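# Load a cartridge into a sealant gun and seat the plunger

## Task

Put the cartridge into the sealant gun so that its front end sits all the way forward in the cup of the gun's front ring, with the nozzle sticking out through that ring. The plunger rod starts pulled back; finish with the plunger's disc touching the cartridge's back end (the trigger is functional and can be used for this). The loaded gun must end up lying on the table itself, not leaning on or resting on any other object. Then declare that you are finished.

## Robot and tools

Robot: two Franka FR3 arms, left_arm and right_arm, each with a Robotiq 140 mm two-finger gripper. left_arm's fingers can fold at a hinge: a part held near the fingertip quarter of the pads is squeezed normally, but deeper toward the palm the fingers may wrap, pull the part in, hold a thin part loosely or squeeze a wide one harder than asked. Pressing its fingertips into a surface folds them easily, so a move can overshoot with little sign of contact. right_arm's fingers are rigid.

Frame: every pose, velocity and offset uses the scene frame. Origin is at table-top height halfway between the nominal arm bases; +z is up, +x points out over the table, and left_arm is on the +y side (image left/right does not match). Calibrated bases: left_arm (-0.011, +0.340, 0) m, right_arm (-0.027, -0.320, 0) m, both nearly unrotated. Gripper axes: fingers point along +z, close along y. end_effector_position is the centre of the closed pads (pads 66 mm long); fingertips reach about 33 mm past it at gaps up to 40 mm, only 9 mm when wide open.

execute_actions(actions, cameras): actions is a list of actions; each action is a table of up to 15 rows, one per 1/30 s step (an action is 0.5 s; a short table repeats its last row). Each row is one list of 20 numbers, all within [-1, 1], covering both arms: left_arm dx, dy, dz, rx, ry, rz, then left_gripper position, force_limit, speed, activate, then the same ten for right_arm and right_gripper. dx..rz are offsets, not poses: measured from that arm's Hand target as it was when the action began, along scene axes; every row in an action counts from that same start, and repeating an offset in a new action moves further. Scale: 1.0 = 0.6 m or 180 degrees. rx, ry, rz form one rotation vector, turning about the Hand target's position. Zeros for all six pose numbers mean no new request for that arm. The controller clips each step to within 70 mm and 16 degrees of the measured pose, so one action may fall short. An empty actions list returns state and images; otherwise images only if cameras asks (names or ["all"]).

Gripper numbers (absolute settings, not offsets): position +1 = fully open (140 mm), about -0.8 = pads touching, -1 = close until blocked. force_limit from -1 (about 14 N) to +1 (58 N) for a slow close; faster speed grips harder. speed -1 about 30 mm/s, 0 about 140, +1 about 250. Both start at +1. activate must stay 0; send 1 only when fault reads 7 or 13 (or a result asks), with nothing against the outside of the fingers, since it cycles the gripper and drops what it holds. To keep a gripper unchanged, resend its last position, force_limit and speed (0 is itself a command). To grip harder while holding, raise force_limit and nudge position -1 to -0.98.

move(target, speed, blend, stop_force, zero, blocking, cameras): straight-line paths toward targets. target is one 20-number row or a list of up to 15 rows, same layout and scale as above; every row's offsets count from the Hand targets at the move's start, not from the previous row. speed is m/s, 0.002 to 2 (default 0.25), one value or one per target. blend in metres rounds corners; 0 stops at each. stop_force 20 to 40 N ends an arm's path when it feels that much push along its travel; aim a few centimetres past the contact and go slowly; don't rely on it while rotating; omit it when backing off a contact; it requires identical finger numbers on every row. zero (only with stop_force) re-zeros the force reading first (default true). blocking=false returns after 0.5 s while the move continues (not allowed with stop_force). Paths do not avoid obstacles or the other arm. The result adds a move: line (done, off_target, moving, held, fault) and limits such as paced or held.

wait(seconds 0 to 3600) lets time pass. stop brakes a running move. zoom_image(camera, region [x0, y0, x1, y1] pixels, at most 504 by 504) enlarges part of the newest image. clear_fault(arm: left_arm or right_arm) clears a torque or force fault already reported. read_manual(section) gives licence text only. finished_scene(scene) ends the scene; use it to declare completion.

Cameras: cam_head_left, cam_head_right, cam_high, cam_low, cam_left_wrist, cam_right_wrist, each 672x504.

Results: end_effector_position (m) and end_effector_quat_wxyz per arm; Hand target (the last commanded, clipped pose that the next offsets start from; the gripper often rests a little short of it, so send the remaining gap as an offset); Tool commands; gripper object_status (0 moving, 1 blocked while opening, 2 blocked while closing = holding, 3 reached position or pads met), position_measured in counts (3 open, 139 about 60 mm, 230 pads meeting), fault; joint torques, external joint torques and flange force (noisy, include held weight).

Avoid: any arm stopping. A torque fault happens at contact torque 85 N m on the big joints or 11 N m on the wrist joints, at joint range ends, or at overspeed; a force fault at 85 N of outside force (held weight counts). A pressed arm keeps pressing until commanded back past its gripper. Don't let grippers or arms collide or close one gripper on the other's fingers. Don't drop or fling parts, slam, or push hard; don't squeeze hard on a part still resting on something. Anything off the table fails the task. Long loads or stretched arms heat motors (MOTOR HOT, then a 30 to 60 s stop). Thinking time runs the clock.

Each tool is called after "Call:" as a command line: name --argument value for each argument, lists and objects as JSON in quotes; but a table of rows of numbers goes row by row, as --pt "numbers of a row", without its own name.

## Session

Call:
execute_actions --actions '[]'

Scene clock: 0.00 s.
left_arm: end_effector_position=(+0.6173, +0.1809, +0.1170) position_measured=3 object_status=3 fault=0 end_effector_quat_wxyz=(+0.089, -0.563, +0.817, -0.089) | right_arm: end_effector_position=(+0.6648, -0.2085, +0.2635) position_measured=3 object_status=3 fault=0 end_effector_quat_wxyz=(+0.176, -0.044, +0.978, +0.103)
Joint positions: left_arm=[-0.261 0.244 -0.025 -2.121 0.047 2.615 0.075] | right_arm=[0.139 0.143 -0.07 -1.915 0.289 2.408 1.404]
Joint velocities: within noise
Joint torques (N m): no reading
External joint torques (N m): no reading
Flange force (N): no reading
Hand target: left_arm +0.6173, +0.1809, +0.1170; +0.089, -0.563, +0.817, -0.089 | right_arm +0.6648, -0.2085, +0.2635; +0.176, -0.044, +0.978, +0.103
Tool commands: left_gripper/position=+1.0 left_gripper/force_limit=+1.0 left_gripper/speed=+1.0 left_gripper/activate=+0.0 right_gripper/position=+1.0 right_gripper/force_limit=+1.0 right_gripper/speed=+1.0 right_gripper/activate=+0.0
camera_calibration:
cam_left_wrist: T_world_to_cam=[[-0.90336, 0.34036, -0.26095, 0.54088], [0.22586, 0.89477, 0.38519, -0.34791], [0.3646, 0.28903, -0.88517, -0.03097]] pos_world=[0.57848, 0.13615, 0.24774]
cam_right_wrist: T_world_to_cam=[[-0.1354, 0.97257, 0.18916, 0.2538], [0.77281, -0.0158, 0.63444, -0.67408], [0.62003, 0.23209, -0.74947, -0.02947]] pos_world=[0.57358, -0.25065, 0.35757]

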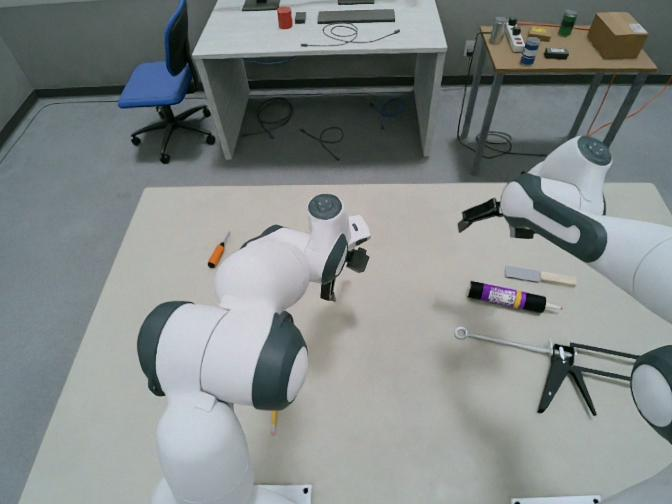

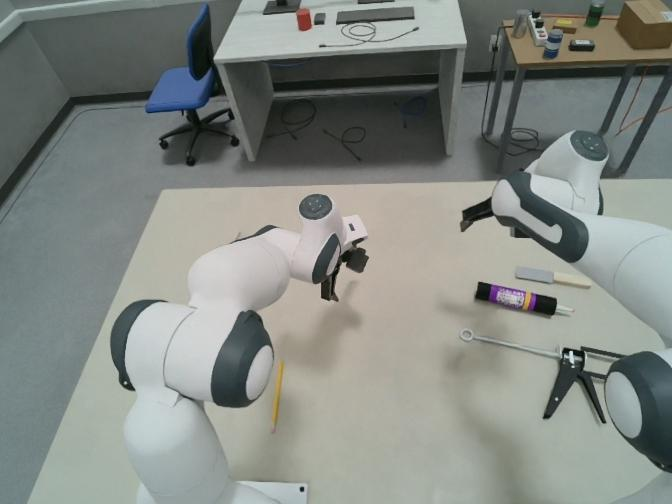

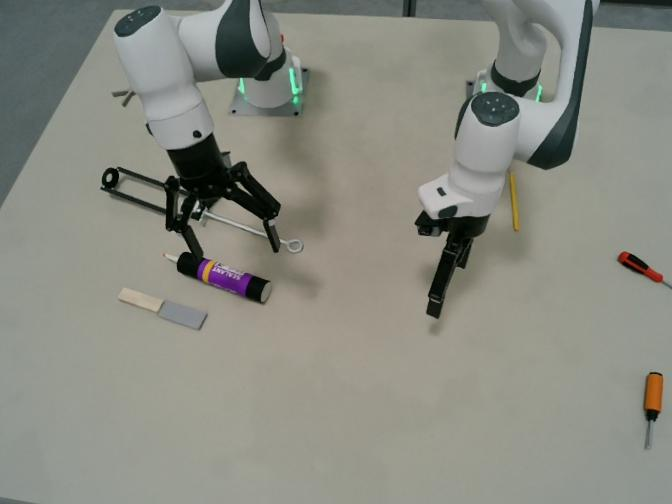

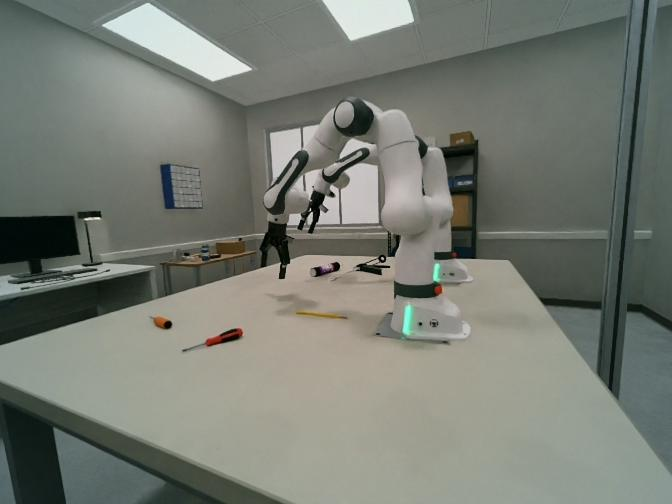

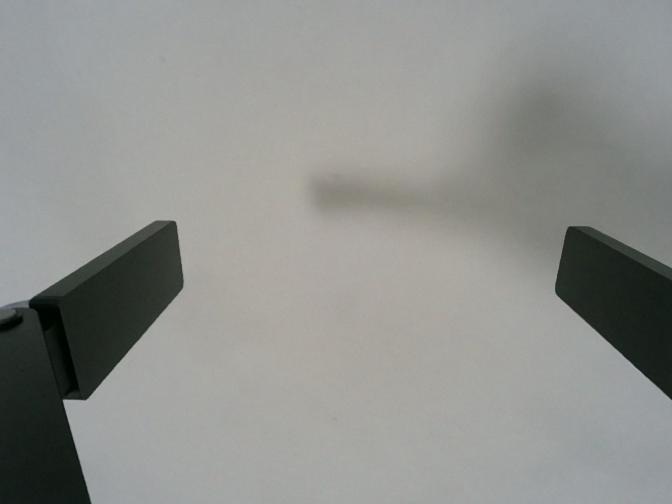

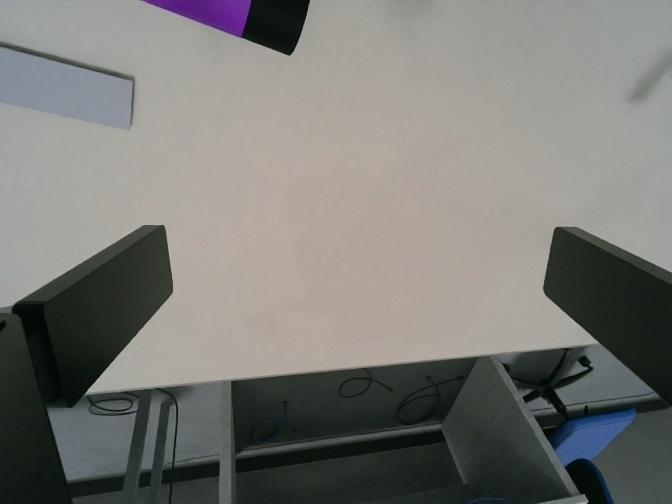

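Call:
move --target '[0,0,0,0,0,0,1,1,1,0,-0.275,-0.283,0.18,-0.1276,0.0543,0.3725,1,1,1,0]' --cameras '["cam_high","cam_right_wrist","cam_head_right","cam_low"]'

Scene clock: 5.77 s.
left_arm: end_effector_position=(+0.6173, +0.1809, +0.1170) position_measured=3 object_status=3 fault=0 end_effector_quat_wxyz=(+0.089, -0.563, +0.817, -0.089) | right_arm: end_effector_position=(+0.5010, -0.3774, +0.3714) position_measured=3 object_status=3 fault=0 end_effector_quat_wxyz=(+0.003, -0.593, +0.805, +0.000)
Joint positions: left_arm=[-0.261 0.244 -0.025 -2.121 0.047 2.615 0.075] | right_arm=[0.027 -0.101 -0.158 -1.796 -0.012 1.7 0.204]
Joint velocities: left_arm=[within noise] | right_arm=[0 0 0.001 0.001 0 0 -0.006]
Joint torques (N m): left_arm=[-0.26 -36.54 0.72 22 0.4 2.91 -0.12] | right_arm=[0.11 -30.07 -0.31 25.81 0.46 2.41 -0.19]
External joint torques (N m): left_arm=[-0.24 1.93 0.74 -0.5 -0.1 -0.22 -0.09] | right_arm=[0.21 -1.12 -0.64 0.97 -0.28 -0.18 -0.19]
Flange force (N): left_arm=[0.1 -2.5 3.8] | right_arm=[0.8 -0.2 -2.9]
Hand target: left_arm +0.6173, +0.1809, +0.1170; +0.089, -0.563, +0.817, -0.089 | right_arm +0.4998, -0.3783, +0.3715; +0.001, -0.596, +0.803, +0.000
Off the commanded pose: left_arm 0.000 m, 0 deg | right_arm 0.001 m, 0 deg.
move: done
cam_right_wrist: T_world_to_cam=[[-0.95838, 0.28545, 0.00538, 0.59671], [0.27126, 0.90451, 0.32907, 0.0934], [0.08907, 0.31683, -0.94429, 0.5625]] pos_world=[0.49643, -0.43304, 0.49722]
Images, in order (width x height): cam_head_right 672x504, cam_high 672x504, cam_low 672x504, cam_right_wrist 672x504.

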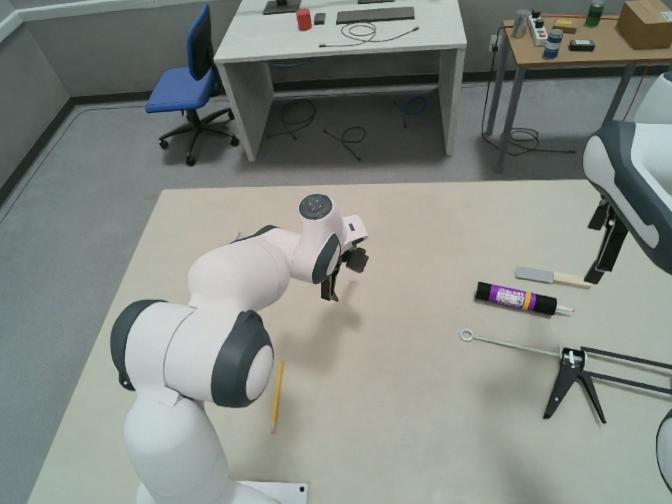

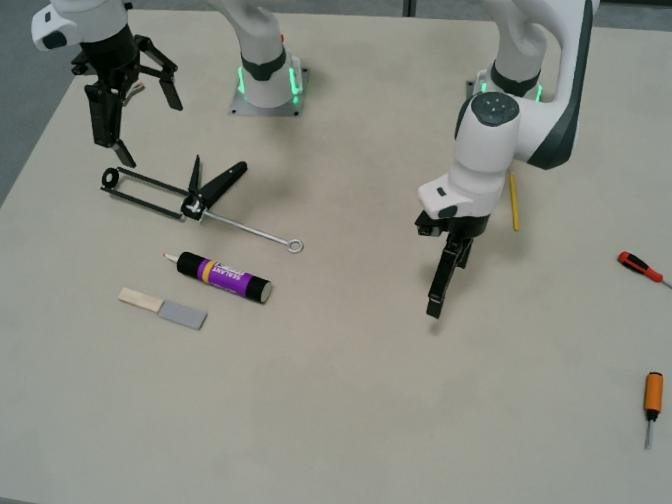

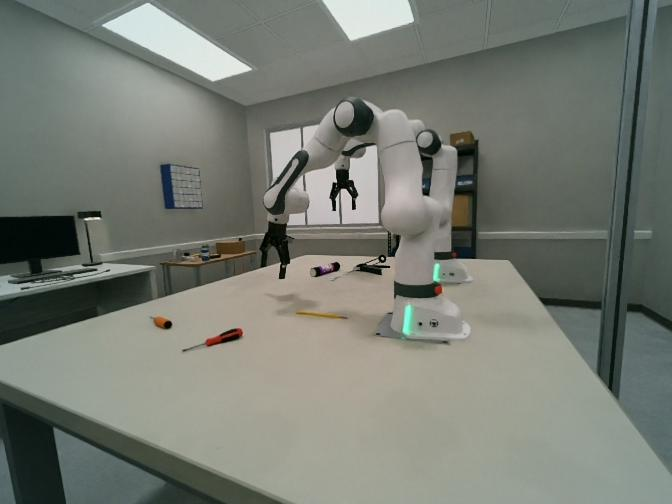

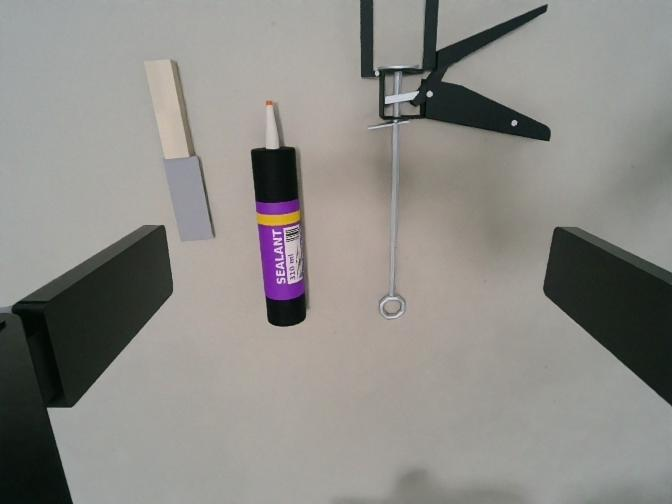

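Call:
move --target '[0,0,0,0,0,0,1,1,1,0,0.1678,0.1322,-0.3525,0,0,0.01,0.43,0,1,0]' --cameras '["cam_right_wrist"]'

Scene clock: 8.57 s.
left_arm: end_effector_position=(+0.6173, +0.1809, +0.1170) position_measured=3 object_status=3 fault=0 end_effector_quat_wxyz=(+0.089, -0.563, +0.817, -0.089) | right_arm: end_effector_position=(+0.5992, -0.2999, +0.1603) position_measured=75 object_status=3 fault=0 end_effector_quat_wxyz=(-0.002, -0.612, +0.791, +0.000)
Joint positions: left_arm=[-0.261 0.244 -0.025 -2.121 0.047 2.615 0.075] | right_arm=[0.09 0.292 -0.096 -1.837 0.03 2.125 0.267]
Joint velocities: left_arm=[within noise] | right_arm=[-0.002 0 0.001 0 0 0.003 0.006]
Joint torques (N m): left_arm=[-0.23 -36.54 0.69 22.01 0.39 2.9 -0.14] | right_arm=[0.12 -43.19 -1.16 25.03 1.17 2.93 0.25]
External joint torques (N m): left_arm=[-0.27 1.86 0.66 -0.43 -0.1 -0.22 -0.11] | right_arm=[0.08 -1.58 -0.52 0.95 0.54 0.37 0.25]
Flange force (N): left_arm=[0.2 -2.6 3.7] | right_arm=[0.2 1.0 -1.9]
Hand target: left_arm +0.6173, +0.1809, +0.1170; +0.089, -0.563, +0.817, -0.089 | right_arm +0.6005, -0.2990, +0.1600; +0.001, -0.609, +0.794, +0.000
Off the commanded pose: left_arm 0.000 m, 0 deg | right_arm 0.002 m, 1 deg.
move: done
cam_right_wrist: T_world_to_cam=[[-0.97089, 0.2393, 0.01031, 0.66272], [0.22973, 0.91812, 0.32293, 0.0961], [0.06781, 0.3159, -0.94637, 0.34266]] pos_world=[0.59812, -0.35507, 0.28642]

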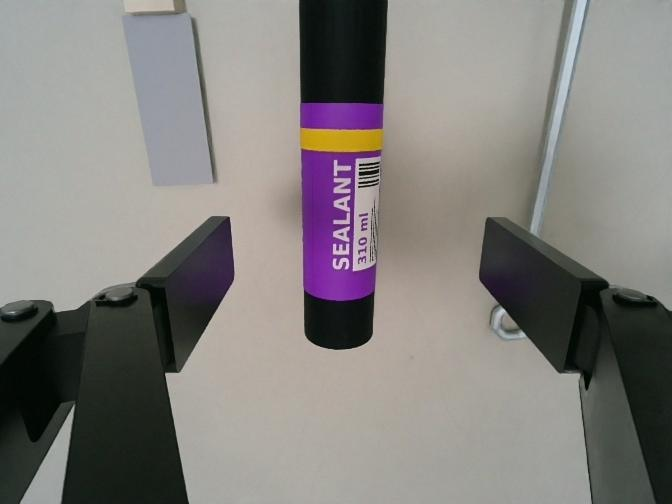

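Call:
move --target '[0,0,0,0,0,0,1,1,1,0,0.0095,-0.0027,-0.1733,0,0,0.0056,0.43,0,1,0]' --cameras '["cam_right_wrist"]' --speed 0.15

Scene clock: 11.00 s.
left_arm: end_effector_position=(+0.6173, +0.1809, +0.1170) position_measured=3 object_status=3 fault=0 end_effector_quat_wxyz=(+0.089, -0.563, +0.817, -0.089) | right_arm: end_effector_position=(+0.6048, -0.3010, +0.0561) position_measured=75 object_status=3 fault=0 end_effector_quat_wxyz=(-0.002, -0.614, +0.790, +0.000)
Joint positions: left_arm=[-0.261 0.244 -0.025 -2.121 0.047 2.615 0.075] | right_arm=[0.076 0.45 -0.082 -1.889 0.047 2.334 0.25]
Joint velocities: left_arm=[within noise] | right_arm=[-0.001 -0.001 0.002 0 -0.001 0.004 -0.003]
Joint torques (N m): left_arm=[-0.25 -36.54 0.73 22.03 0.4 2.91 -0.14] | right_arm=[-0.09 -46.21 -0.93 23.21 0.8 2.91 -0.12]
External joint torques (N m): left_arm=[-0.38 1.8 0.61 -0.33 -0.09 -0.2 -0.11] | right_arm=[-0.21 -1.59 -0.21 0.88 0.26 0.34 -0.12]
Flange force (N): left_arm=[0.3 -2.8 3.7] | right_arm=[0.8 0.7 -2.2]
Hand target: left_arm +0.6173, +0.1809, +0.1170; +0.089, -0.563, +0.817, -0.089 | right_arm +0.6062, -0.3006, +0.0560; +0.001, -0.615, +0.788, +0.000
Off the commanded pose: left_arm 0.000 m, 0 deg | right_arm 0.001 m, 0 deg.
move: done
cam_right_wrist: T_world_to_cam=[[-0.97191, 0.23512, 0.01083, 0.66882], [0.22592, 0.91901, 0.32309, 0.13198], [0.06601, 0.31645, -0.94631, 0.24527]] pos_world=[0.60403, -0.35616, 0.18221]

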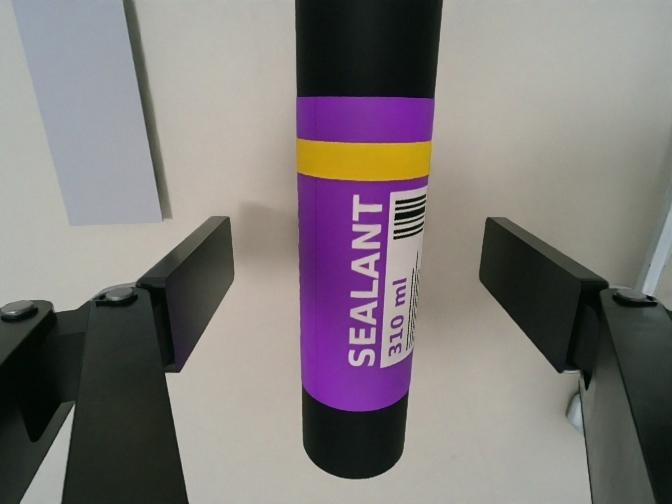

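Call:
move --pt "0 0 0 0 0 0 1 1 1 0 0 0.003 -0.0035 0 0 0 0.43 0 -1 0" --pt "0 0 0 0 0 0 1 1 1 0 0 0.003 -0.0035 0 0 0 -1 0 -1 0" --cameras '["cam_right_wrist"]' --speed 0.1

Call:
wait --seconds 1

Scene clock: 14.50 s.
left_arm: end_effector_position=(+0.6173, +0.1809, +0.1170) position_measured=3 object_status=3 fault=0 end_effector_quat_wxyz=(+0.089, -0.563, +0.817, -0.089) | right_arm: end_effector_position=(+0.6062, -0.2994, +0.0556) position_measured=158 object_status=0 fault=0 end_effector_quat_wxyz=(+0.000, -0.615, +0.789, +0.000)
Joint positions: left_arm=[-0.261 0.244 -0.025 -2.121 0.047 2.615 0.075] | right_arm=[0.076 0.451 -0.079 -1.889 0.047 2.34 0.249]
Joint torques (N m): left_arm=[-0.26 -36.48 0.72 22.02 0.37 2.91 -0.13] | right_arm=[0.05 -44.27 -0.83 22.55 0.61 2.97 -0.01]
External joint torques (N m): left_arm=[-0.21 1.85 0.77 -0.34 -0.12 -0.19 -0.1] | right_arm=[0.08 0.48 0 0.18 0.07 0.39 -0.01]
Flange force (N): left_arm=[0.0 -2.9 3.8] | right_arm=[-0.4 -1.3 1.5]
Hand target: left_arm +0.6173, +0.1809, +0.1170; +0.089, -0.563, +0.817, -0.089 | right_arm +0.6062, -0.2988, +0.0539; +0.001, -0.615, +0.788, +0.000
Off the commanded pose: left_arm 0.000 m, 0 deg | right_arm 0.002 m, 0 deg.
move: done
cam_right_wrist: T_world_to_cam=[[-0.97258, 0.23244, 0.00725, 0.66961], [0.22213, 0.91934, 0.32475, 0.13275], [0.06882, 0.31746, -0.94577, 0.24275]] pos_world=[0.60506, -0.35475, 0.18162]

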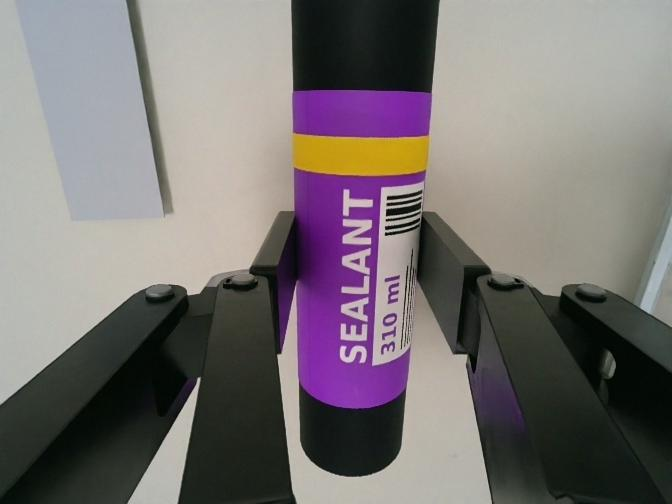

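Scene clock: 15.50 s.
left_arm: end_effector_position=(+0.6173, +0.1809, +0.1170) position_measured=3 object_status=3 fault=0 end_effector_quat_wxyz=(+0.089, -0.563, +0.817, -0.089) | right_arm: end_effector_position=(+0.6062, -0.2994, +0.0556) position_measured=158 object_status=2 fault=0 end_effector_quat_wxyz=(+0.000, -0.615, +0.789, +0.000)
Joint positions: left_arm=[-0.261 0.244 -0.025 -2.121 0.047 2.615 0.075] | right_arm=[0.076 0.451 -0.079 -1.889 0.047 2.34 0.249]
Joint torques (N m): left_arm=[-0.21 -36.53 0.71 21.99 0.39 2.9 -0.15] | right_arm=[0.09 -44.28 -0.8 22.55 0.6 2.98 -0.01]
External joint torques (N m): left_arm=[-0.15 1.9 0.77 -0.49 -0.11 -0.23 -0.12] | right_arm=[0.05 0.37 -0.04 0.2 0.06 0.4 -0.01]
Flange force (N): left_arm=[0.0 -2.5 3.8] | right_arm=[-0.3 -1.1 1.3]
Hand target: left_arm +0.6173, +0.1809, +0.1170; +0.089, -0.563, +0.817, -0.089 | right_arm +0.6062, -0.2988, +0.0539; +0.001, -0.615, +0.788, +0.000
Tool commands: left_gripper/position=+1.0 left_gripper/force_limit=+1.0 left_gripper/speed=+1.0 left_gripper/activate=+0.0 right_gripper/position=-1.0 right_gripper/force_limit=+0.0 right_gripper/speed=-1.0 right_gripper/activate=+0.0
Off the commanded pose: left_arm 0.000 m, 0 deg | right_arm 0.002 m, 0 deg.
wait: 1.00 s; at rest by 0.17 s

Call:
move --pt "0 0 0 0 0 0 1 1 1 0 0 0 0.21 0 0 0 -1 0 -1 0" --pt "0 0 0 0 0 0 1 1 1 0 -0.3157 -0.3298 0.21 0 0 -0.0067 -1 0 -1 0" --blend '[0.03,0]' --speed '[0.12,0.25]' --cameras '["cam_right_wrist","cam_high","cam_head_right","cam_low"]'

Call:
zoom_image --camera "cam_high" --region '[80, 140, 260, 260]'

Scene clock: 20.23 s.
left_arm: end_effector_position=(+0.6173, +0.1809, +0.1170) position_measured=3 object_status=3 fault=0 end_effector_quat_wxyz=(+0.089, -0.563, +0.817, -0.089) | right_arm: end_effector_position=(+0.4125, -0.4949, +0.1749) position_measured=158 object_status=2 fault=0 end_effector_quat_wxyz=(-0.004, -0.604, +0.797, +0.007)
Joint positions: left_arm=[-0.261 0.244 -0.025 -2.121 0.047 2.615 0.075] | right_arm=[-0.114 -0.162 -0.29 -2.366 -0.056 2.193 -0.06]
Joint velocities: left_arm=[within noise] | right_arm=[0.001 0 -0.002 0 -0.001 0 -0.005]
Joint torques (N m): left_arm=[-0.26 -36.54 0.71 22 0.39 2.92 -0.13] | right_arm=[0.28 -29.28 0.39 26.19 0.45 3.3 -0.11]
External joint torques (N m): left_arm=[-0.3 1.78 0.67 -0.36 -0.1 -0.18 -0.1] | right_arm=[0.22 -4.58 -0.89 2.76 -0.16 0.74 -0.11]
Flange force (N): left_arm=[0.2 -2.7 3.6] | right_arm=[0.8 5.4 -7.8]
Hand target: left_arm +0.6173, +0.1809, +0.1170; +0.089, -0.563, +0.817, -0.089 | right_arm +0.4168, -0.4967, +0.1799; +0.001, -0.607, +0.795, +0.000
Off the commanded pose: left_arm 0.000 m, 0 deg | right_arm 0.007 m, 1 deg.
move: off_target (right_arm)
cam_right_wrist: T_world_to_cam=[[-0.96539, 0.25969, 0.02425, 0.53334], [0.25315, 0.91057, 0.32677, 0.29932], [0.06278, 0.3216, -0.94479, 0.43535]] pos_world=[0.41177, -0.55106, 0.30057]
Images, in order (width x height): cam_head_right 672x504, cam_high 672x504, cam_low 672x504, cam_right_wrist 672x504.

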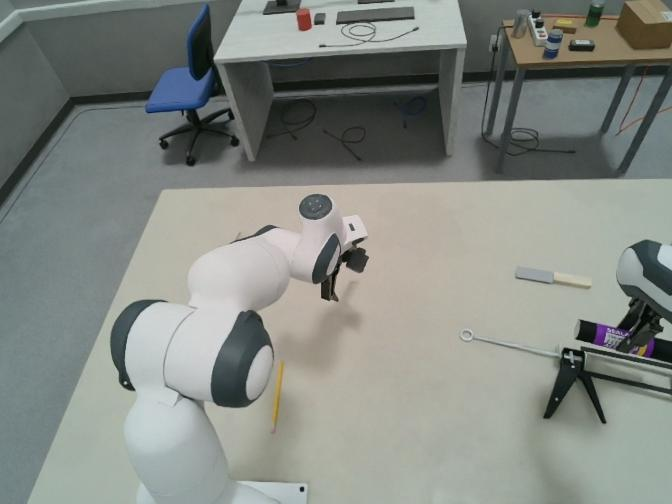

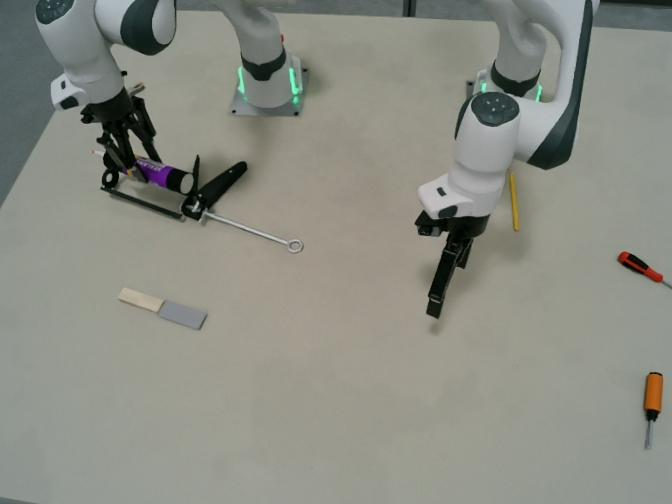

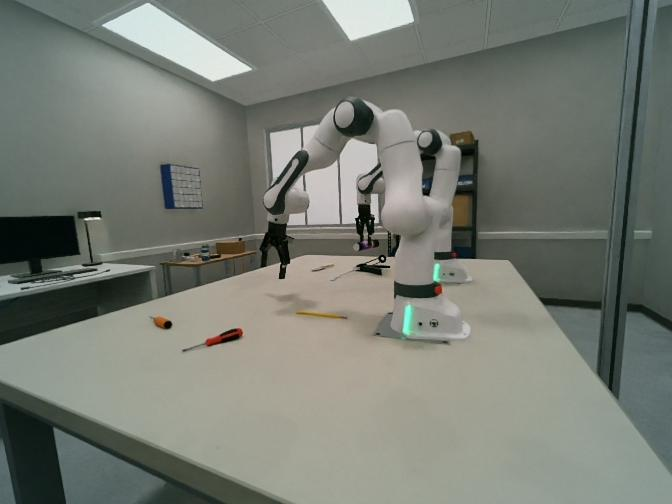

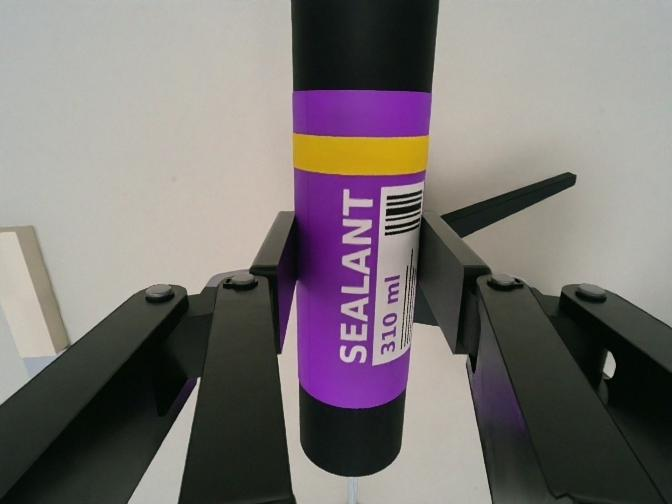

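Scaled by 2.800 from the camera's image (finer frame: 960x720).

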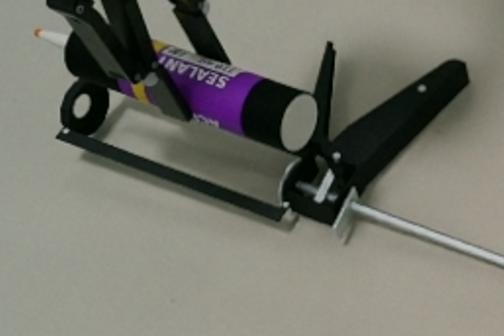

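Call:
move --target '[0,0,0,0,0,0,1,1,1,0,0.0072,-0.002,-0.1,0.0802,-0.0225,0,-1,0,-1,0]' --cameras '["cam_high","cam_head_left","cam_low","cam_right_wrist"]' --speed 0.15

Call:
zoom_image --camera "cam_high" --region '[85, 140, 175, 210]'

Call:
zoom_image --camera "cam_low" --region '[320, 230, 410, 300]'

Call:
zoom_image --camera "cam_head_left" --region '[540, 310, 672, 420]'

Scene clock: 23.47 s.
left_arm: end_effector_position=(+0.6173, +0.1809, +0.1170) position_measured=3 object_status=3 fault=0 end_effector_quat_wxyz=(+0.089, -0.563, +0.817, -0.089) | right_arm: end_effector_position=(+0.4192, -0.4967, +0.1174) position_measured=158 object_status=2 fault=0 end_effector_quat_wxyz=(+0.102, -0.601, +0.789, +0.080)
Joint positions: left_arm=[-0.261 0.244 -0.025 -2.121 0.047 2.615 0.075] | right_arm=[-0.118 -0.005 -0.417 -2.362 0.326 2.266 -0.457]
Joint velocities: left_arm=[within noise] | right_arm=[0 0.002 0.001 -0.001 -0.001 0 -0.005]
Joint torques (N m): left_arm=[-0.23 -36.53 0.72 21.97 0.4 2.9 -0.2] | right_arm=[-0.28 -30.87 -1 25.31 1.41 2.31 -0.18]
External joint torques (N m): left_arm=[-0.19 1.96 0.77 -0.52 -0.1 -0.23 -0.17] | right_arm=[-0.25 -3.25 -1.02 3.24 0.83 0.07 -0.17]
Flange force (N): left_arm=[0.2 -2.5 3.9] | right_arm=[0.4 -2.2 -7.3]
Hand target: left_arm +0.6173, +0.1809, +0.1170; +0.089, -0.563, +0.817, -0.089 | right_arm +0.4211, -0.4979, +0.1199; +0.105, -0.602, +0.788, +0.079
Off the commanded pose: left_arm 0.000 m, 0 deg | right_arm 0.003 m, 0 deg.
move: done
cam_right_wrist: T_world_to_cam=[[-0.96776, 0.25172, 0.00901, 0.5405], [0.21399, 0.8028, 0.55652, 0.25383], [0.13286, 0.54051, -0.83078, 0.4471]] pos_world=[0.40936, -0.58149, 0.22532]
Images, in order (width x height): cam_head_left 672x504, cam_high 672x504, cam_low 672x504, cam_right_wrist 672x504.

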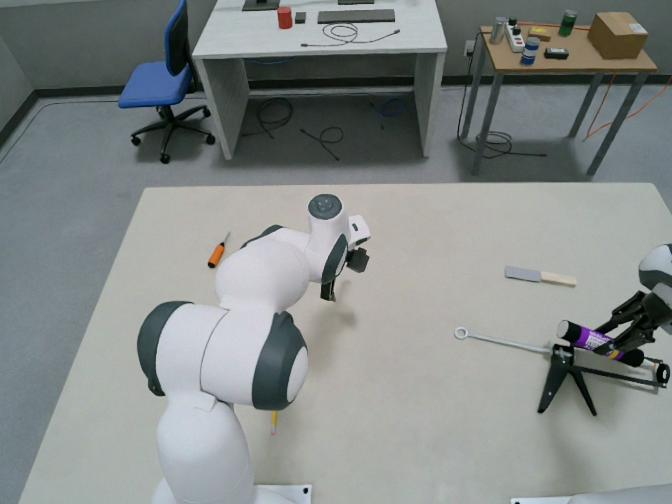

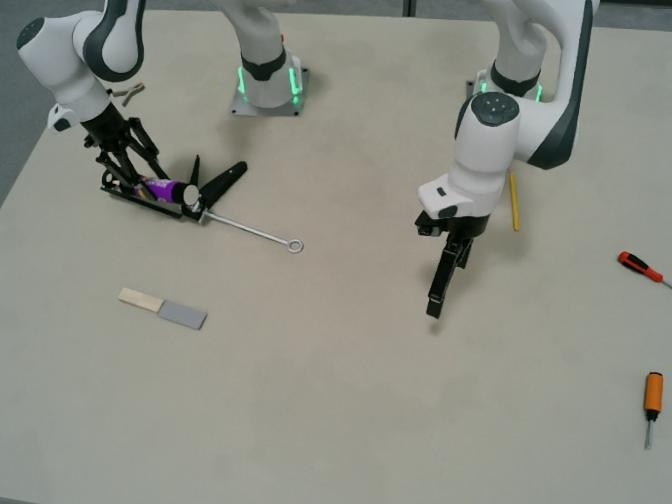

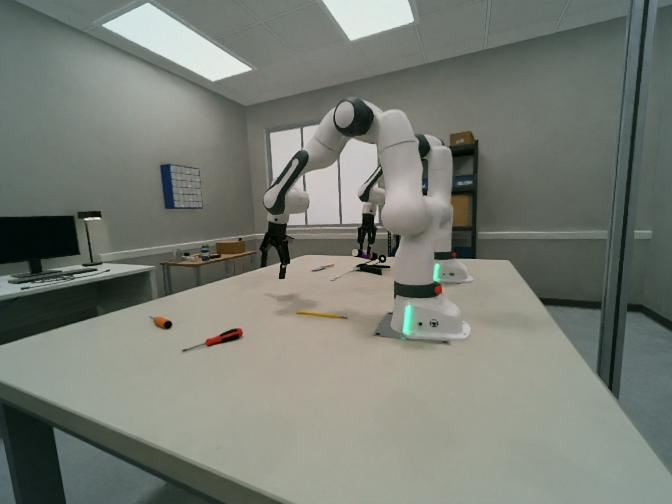

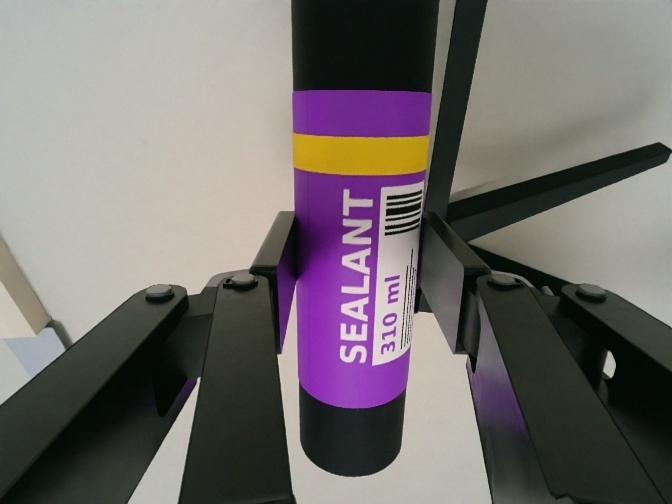

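Scaled by 5.600 from the camera's image (finer frame: 960x720).

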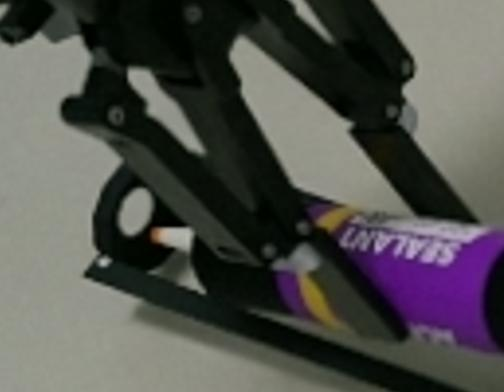

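Scaled by 5.600 from the camera's image (finer frame: 960x720).

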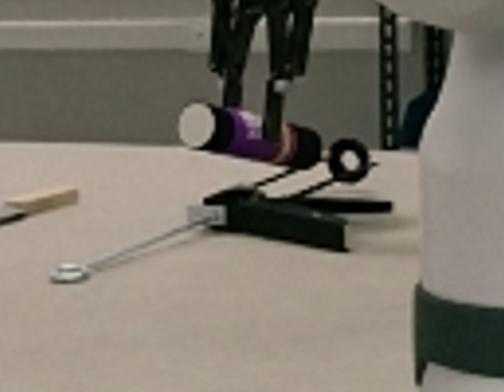

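Scaled by 3.818 from the camera's image (finer frame: 960x720).

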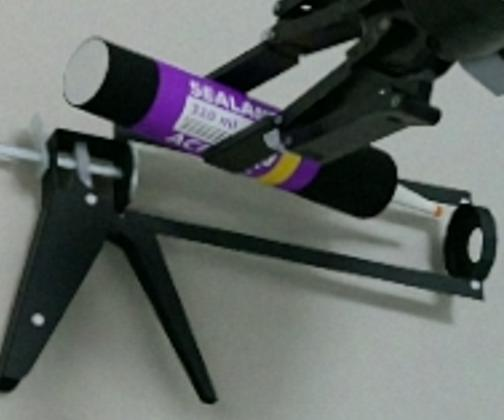

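Call:
zoom_image --camera "cam_high" --region '[160, 160, 250, 230]'

Call:
zoom_image --camera "cam_head_left" --region '[540, 310, 610, 370]'

Call:
zoom_image --camera "cam_head_left" --region '[620, 340, 672, 400]'

Scaled by 5.600 from the camera's image (finer frame: 960x720).

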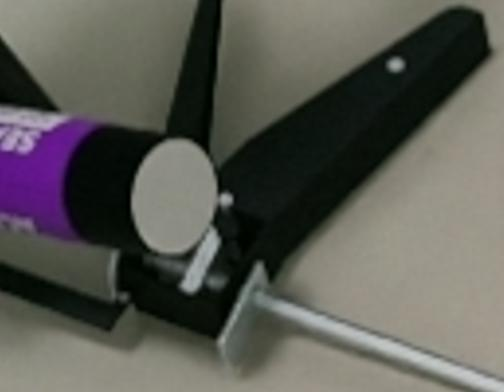

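Scaled by 7.200 from the camera's image (finer frame: 960x720).

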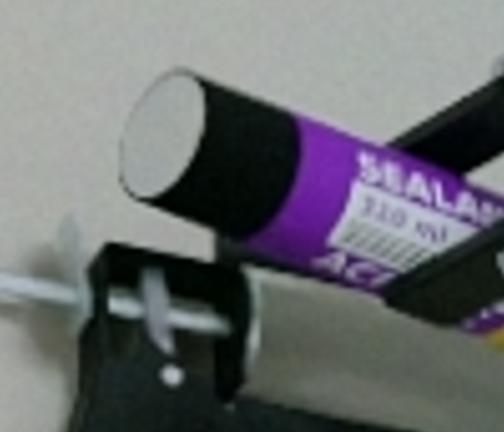

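Scaled by 8.400 from the camera's image (finer frame: 960x720).

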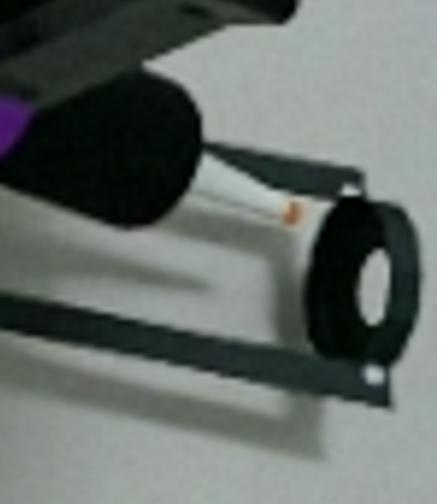

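Call:
move --target '[0,0,0,0,0,0,1,1,1,0,-0.0209,0.0059,-0.007,0,0,0,-1,0,-1,0]' --cameras '["cam_high","cam_head_left","cam_low","cam_right_wrist"]' --speed 0.06

Call:
zoom_image --camera "cam_high" --region '[85, 140, 175, 210]'

Call:
zoom_image --camera "cam_head_left" --region '[540, 310, 672, 410]'

Call:
zoom_image --camera "cam_high" --region '[160, 160, 250, 230]'

Call:
zoom_image --camera "cam_low" --region '[320, 230, 410, 300]'

Scene clock: 30.13 s.
left_arm: end_effector_position=(+0.6173, +0.1809, +0.1170) position_measured=3 object_status=3 fault=0 end_effector_quat_wxyz=(+0.089, -0.563, +0.817, -0.089) | right_arm: end_effector_position=(+0.4053, -0.4908, +0.1116) position_measured=158 object_status=2 fault=0 end_effector_quat_wxyz=(+0.102, -0.600, +0.789, +0.085)
Joint positions: left_arm=[-0.261 0.244 -0.025 -2.121 0.047 2.615 0.075] | right_arm=[-0.12 -0.029 -0.419 -2.406 0.323 2.277 -0.459]
Joint velocities: left_arm=[within noise] | right_arm=[0 0 0 -0.001 -0.001 0.004 0.001]
Joint torques (N m): left_arm=[-0.26 -36.5 0.72 22.04 0.39 2.9 -0.14] | right_arm=[-0.31 -31.2 -0.73 24.12 0.36 2.75 -0.15]
External joint torques (N m): left_arm=[-0.29 1.92 0.68 -0.35 -0.1 -0.21 -0.11] | right_arm=[-0.28 -4.47 -1.03 2.21 -0.21 0.53 -0.15]
Flange force (N): left_arm=[0.2 -3.0 3.9] | right_arm=[-2.4 6.7 -9.3]
Hand target: left_arm +0.6173, +0.1809, +0.1170; +0.089, -0.563, +0.817, -0.089 | right_arm +0.4086, -0.4943, +0.1157; +0.105, -0.602, +0.788, +0.079
Off the commanded pose: left_arm 0.000 m, 0 deg | right_arm 0.006 m, 1 deg.
move: off_target (right_arm)
cam_right_wrist: T_world_to_cam=[[-0.96728, 0.25309, 0.01766, 0.52513], [0.2189, 0.79738, 0.56238, 0.25006], [0.12825, 0.54785, -0.82669, 0.44599]] pos_world=[0.39601, -0.57663, 0.21879]
Images, in order (width x height): cam_head_left 672x504, cam_high 672x504, cam_low 672x504, cam_right_wrist 672x504.

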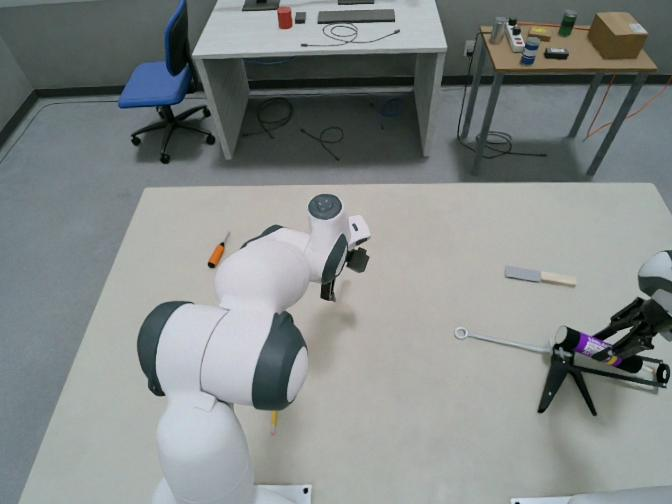

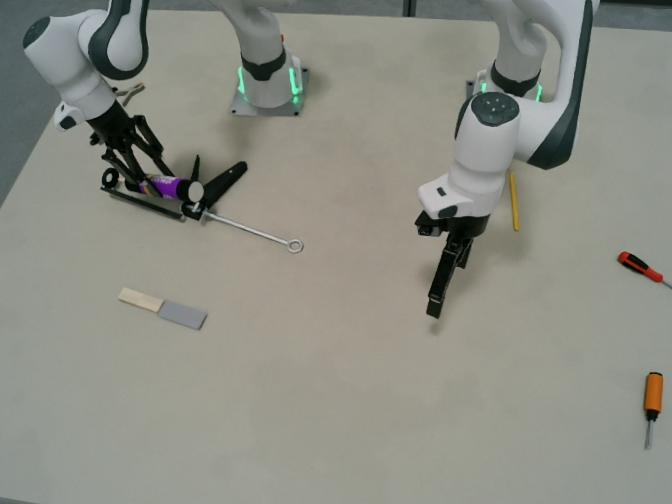

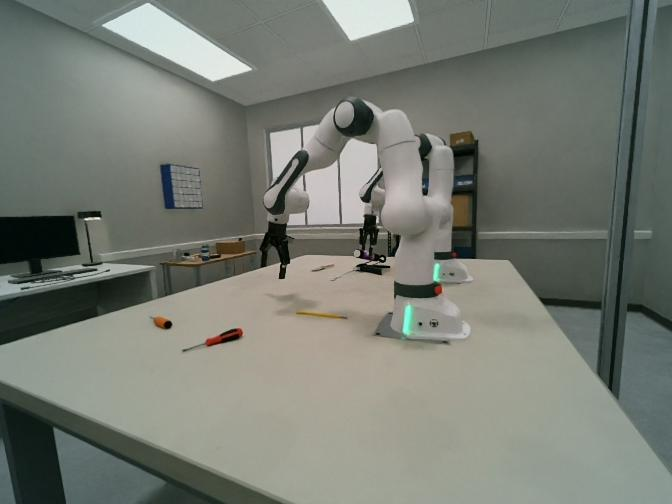

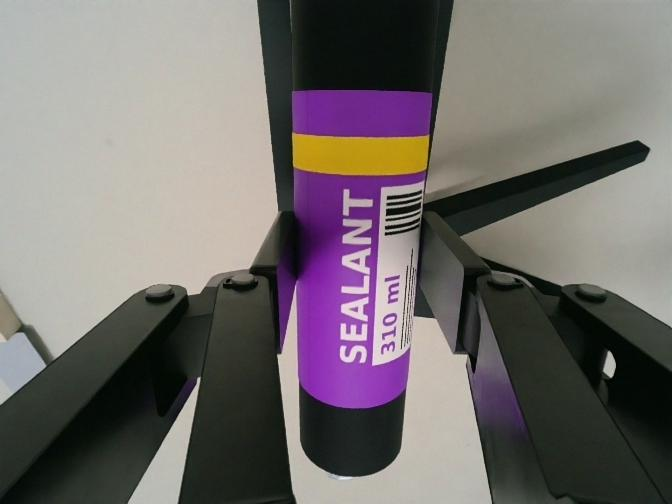

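Scaled by 5.600 from the camera's image (finer frame: 960x720).

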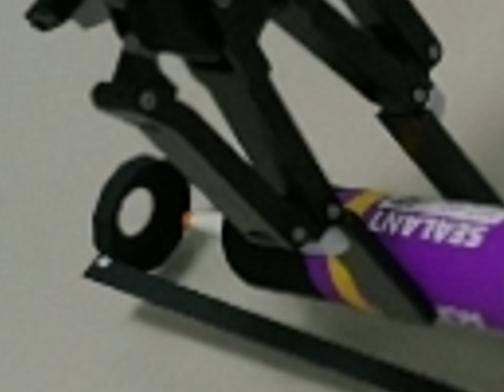

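Scaled by 3.818 from the camera's image (finer frame: 960x720).

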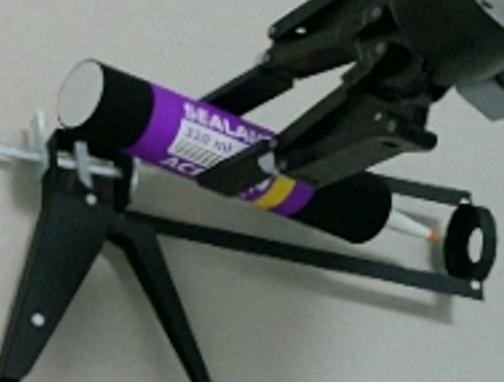

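Scaled by 5.600 from the camera's image (finer frame: 960x720).

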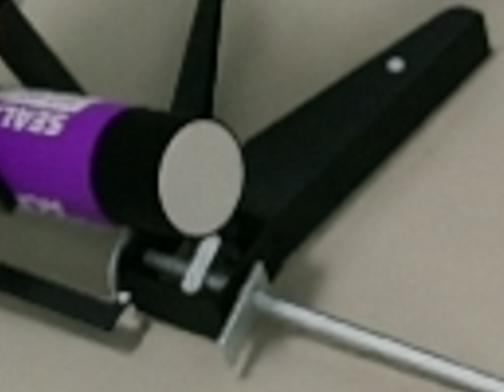

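Scaled by 5.600 from the camera's image (finer frame: 960x720).

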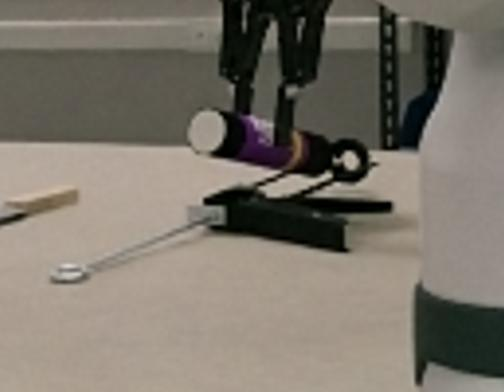

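Call:
move --target '[0,0,0,0,0,0,1,1,1,0,-0.009,-0.0495,-0.0134,0,0,0,-1,0,-1,0]' --cameras '["cam_high","cam_head_left","cam_right_wrist"]' --speed 0.06

Call:
zoom_image --camera "cam_high" --region '[85, 140, 175, 210]'

Call:
zoom_image --camera "cam_head_left" --region '[540, 310, 672, 410]'

Scene clock: 32.40 s.
left_arm: end_effector_position=(+0.6173, +0.1809, +0.1170) position_measured=3 object_status=3 fault=0 end_effector_quat_wxyz=(+0.089, -0.563, +0.817, -0.089) | right_arm: end_effector_position=(+0.4013, -0.5231, +0.1053) position_measured=158 object_status=2 fault=0 end_effector_quat_wxyz=(+0.102, -0.601, +0.789, +0.080)
Joint positions: left_arm=[-0.261 0.244 -0.025 -2.121 0.047 2.615 0.075] | right_arm=[-0.149 0.015 -0.451 -2.373 0.335 2.276 -0.531]
Joint velocities: left_arm=[within noise] | right_arm=[0 0 0.001 0.002 0.001 -0.001 -0.006]
Joint torques (N m): left_arm=[-0.23 -36.54 0.71 21.97 0.39 2.91 -0.17] | right_arm=[-0.2 -30.69 -0.92 24.88 1.38 2.25 -0.27]
External joint torques (N m): left_arm=[-0.15 1.81 0.79 -0.38 -0.11 -0.19 -0.14] | right_arm=[-0.22 -3.31 -0.76 3.34 0.82 0.07 -0.27]
Flange force (N): left_arm=[0.0 -2.6 3.7] | right_arm=[0.5 -2.5 -7.2]
Hand target: left_arm +0.6173, +0.1809, +0.1170; +0.089, -0.563, +0.817, -0.089 | right_arm +0.4032, -0.5240, +0.1077; +0.105, -0.602, +0.788, +0.079
Off the commanded pose: left_arm 0.000 m, 0 deg | right_arm 0.003 m, 0 deg.
move: done
cam_right_wrist: T_world_to_cam=[[-0.96756, 0.25248, 0.00884, 0.53026], [0.2145, 0.80253, 0.55672, 0.2852], [0.13347, 0.54056, -0.83065, 0.45348]] pos_world=[0.39136, -0.60789, 0.21322]
Images, in order (width x height): cam_head_left 672x504, cam_high 672x504, cam_right_wrist 672x504.

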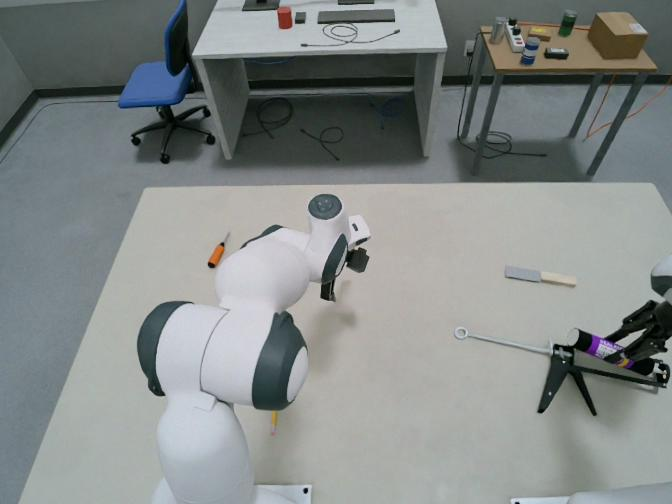

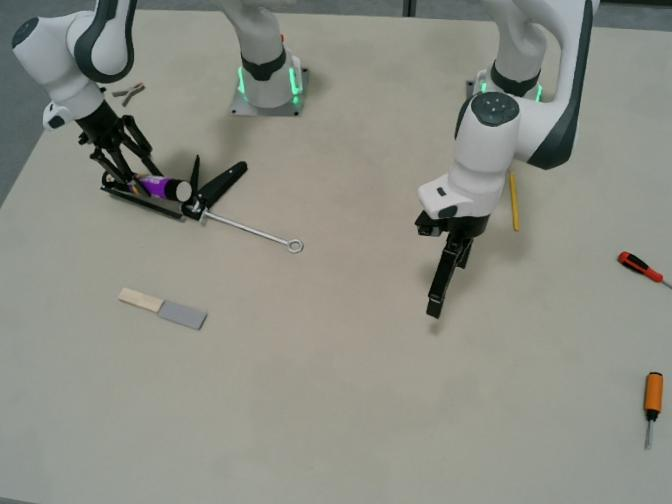

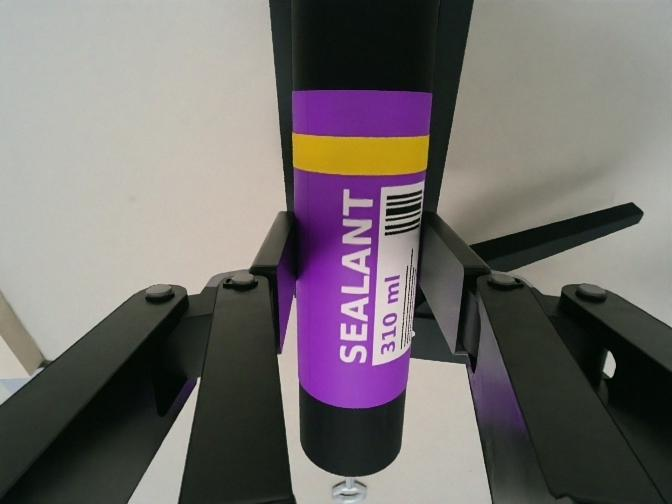

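Scaled by 5.600 from the camera's image (finer frame: 960x720).

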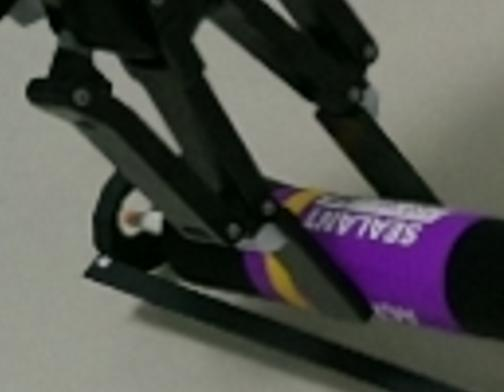

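Scaled by 3.818 from the camera's image (finer frame: 960x720).

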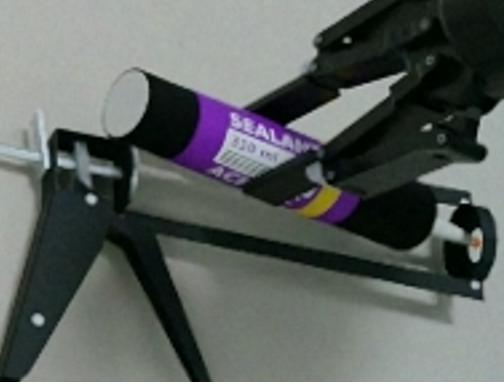

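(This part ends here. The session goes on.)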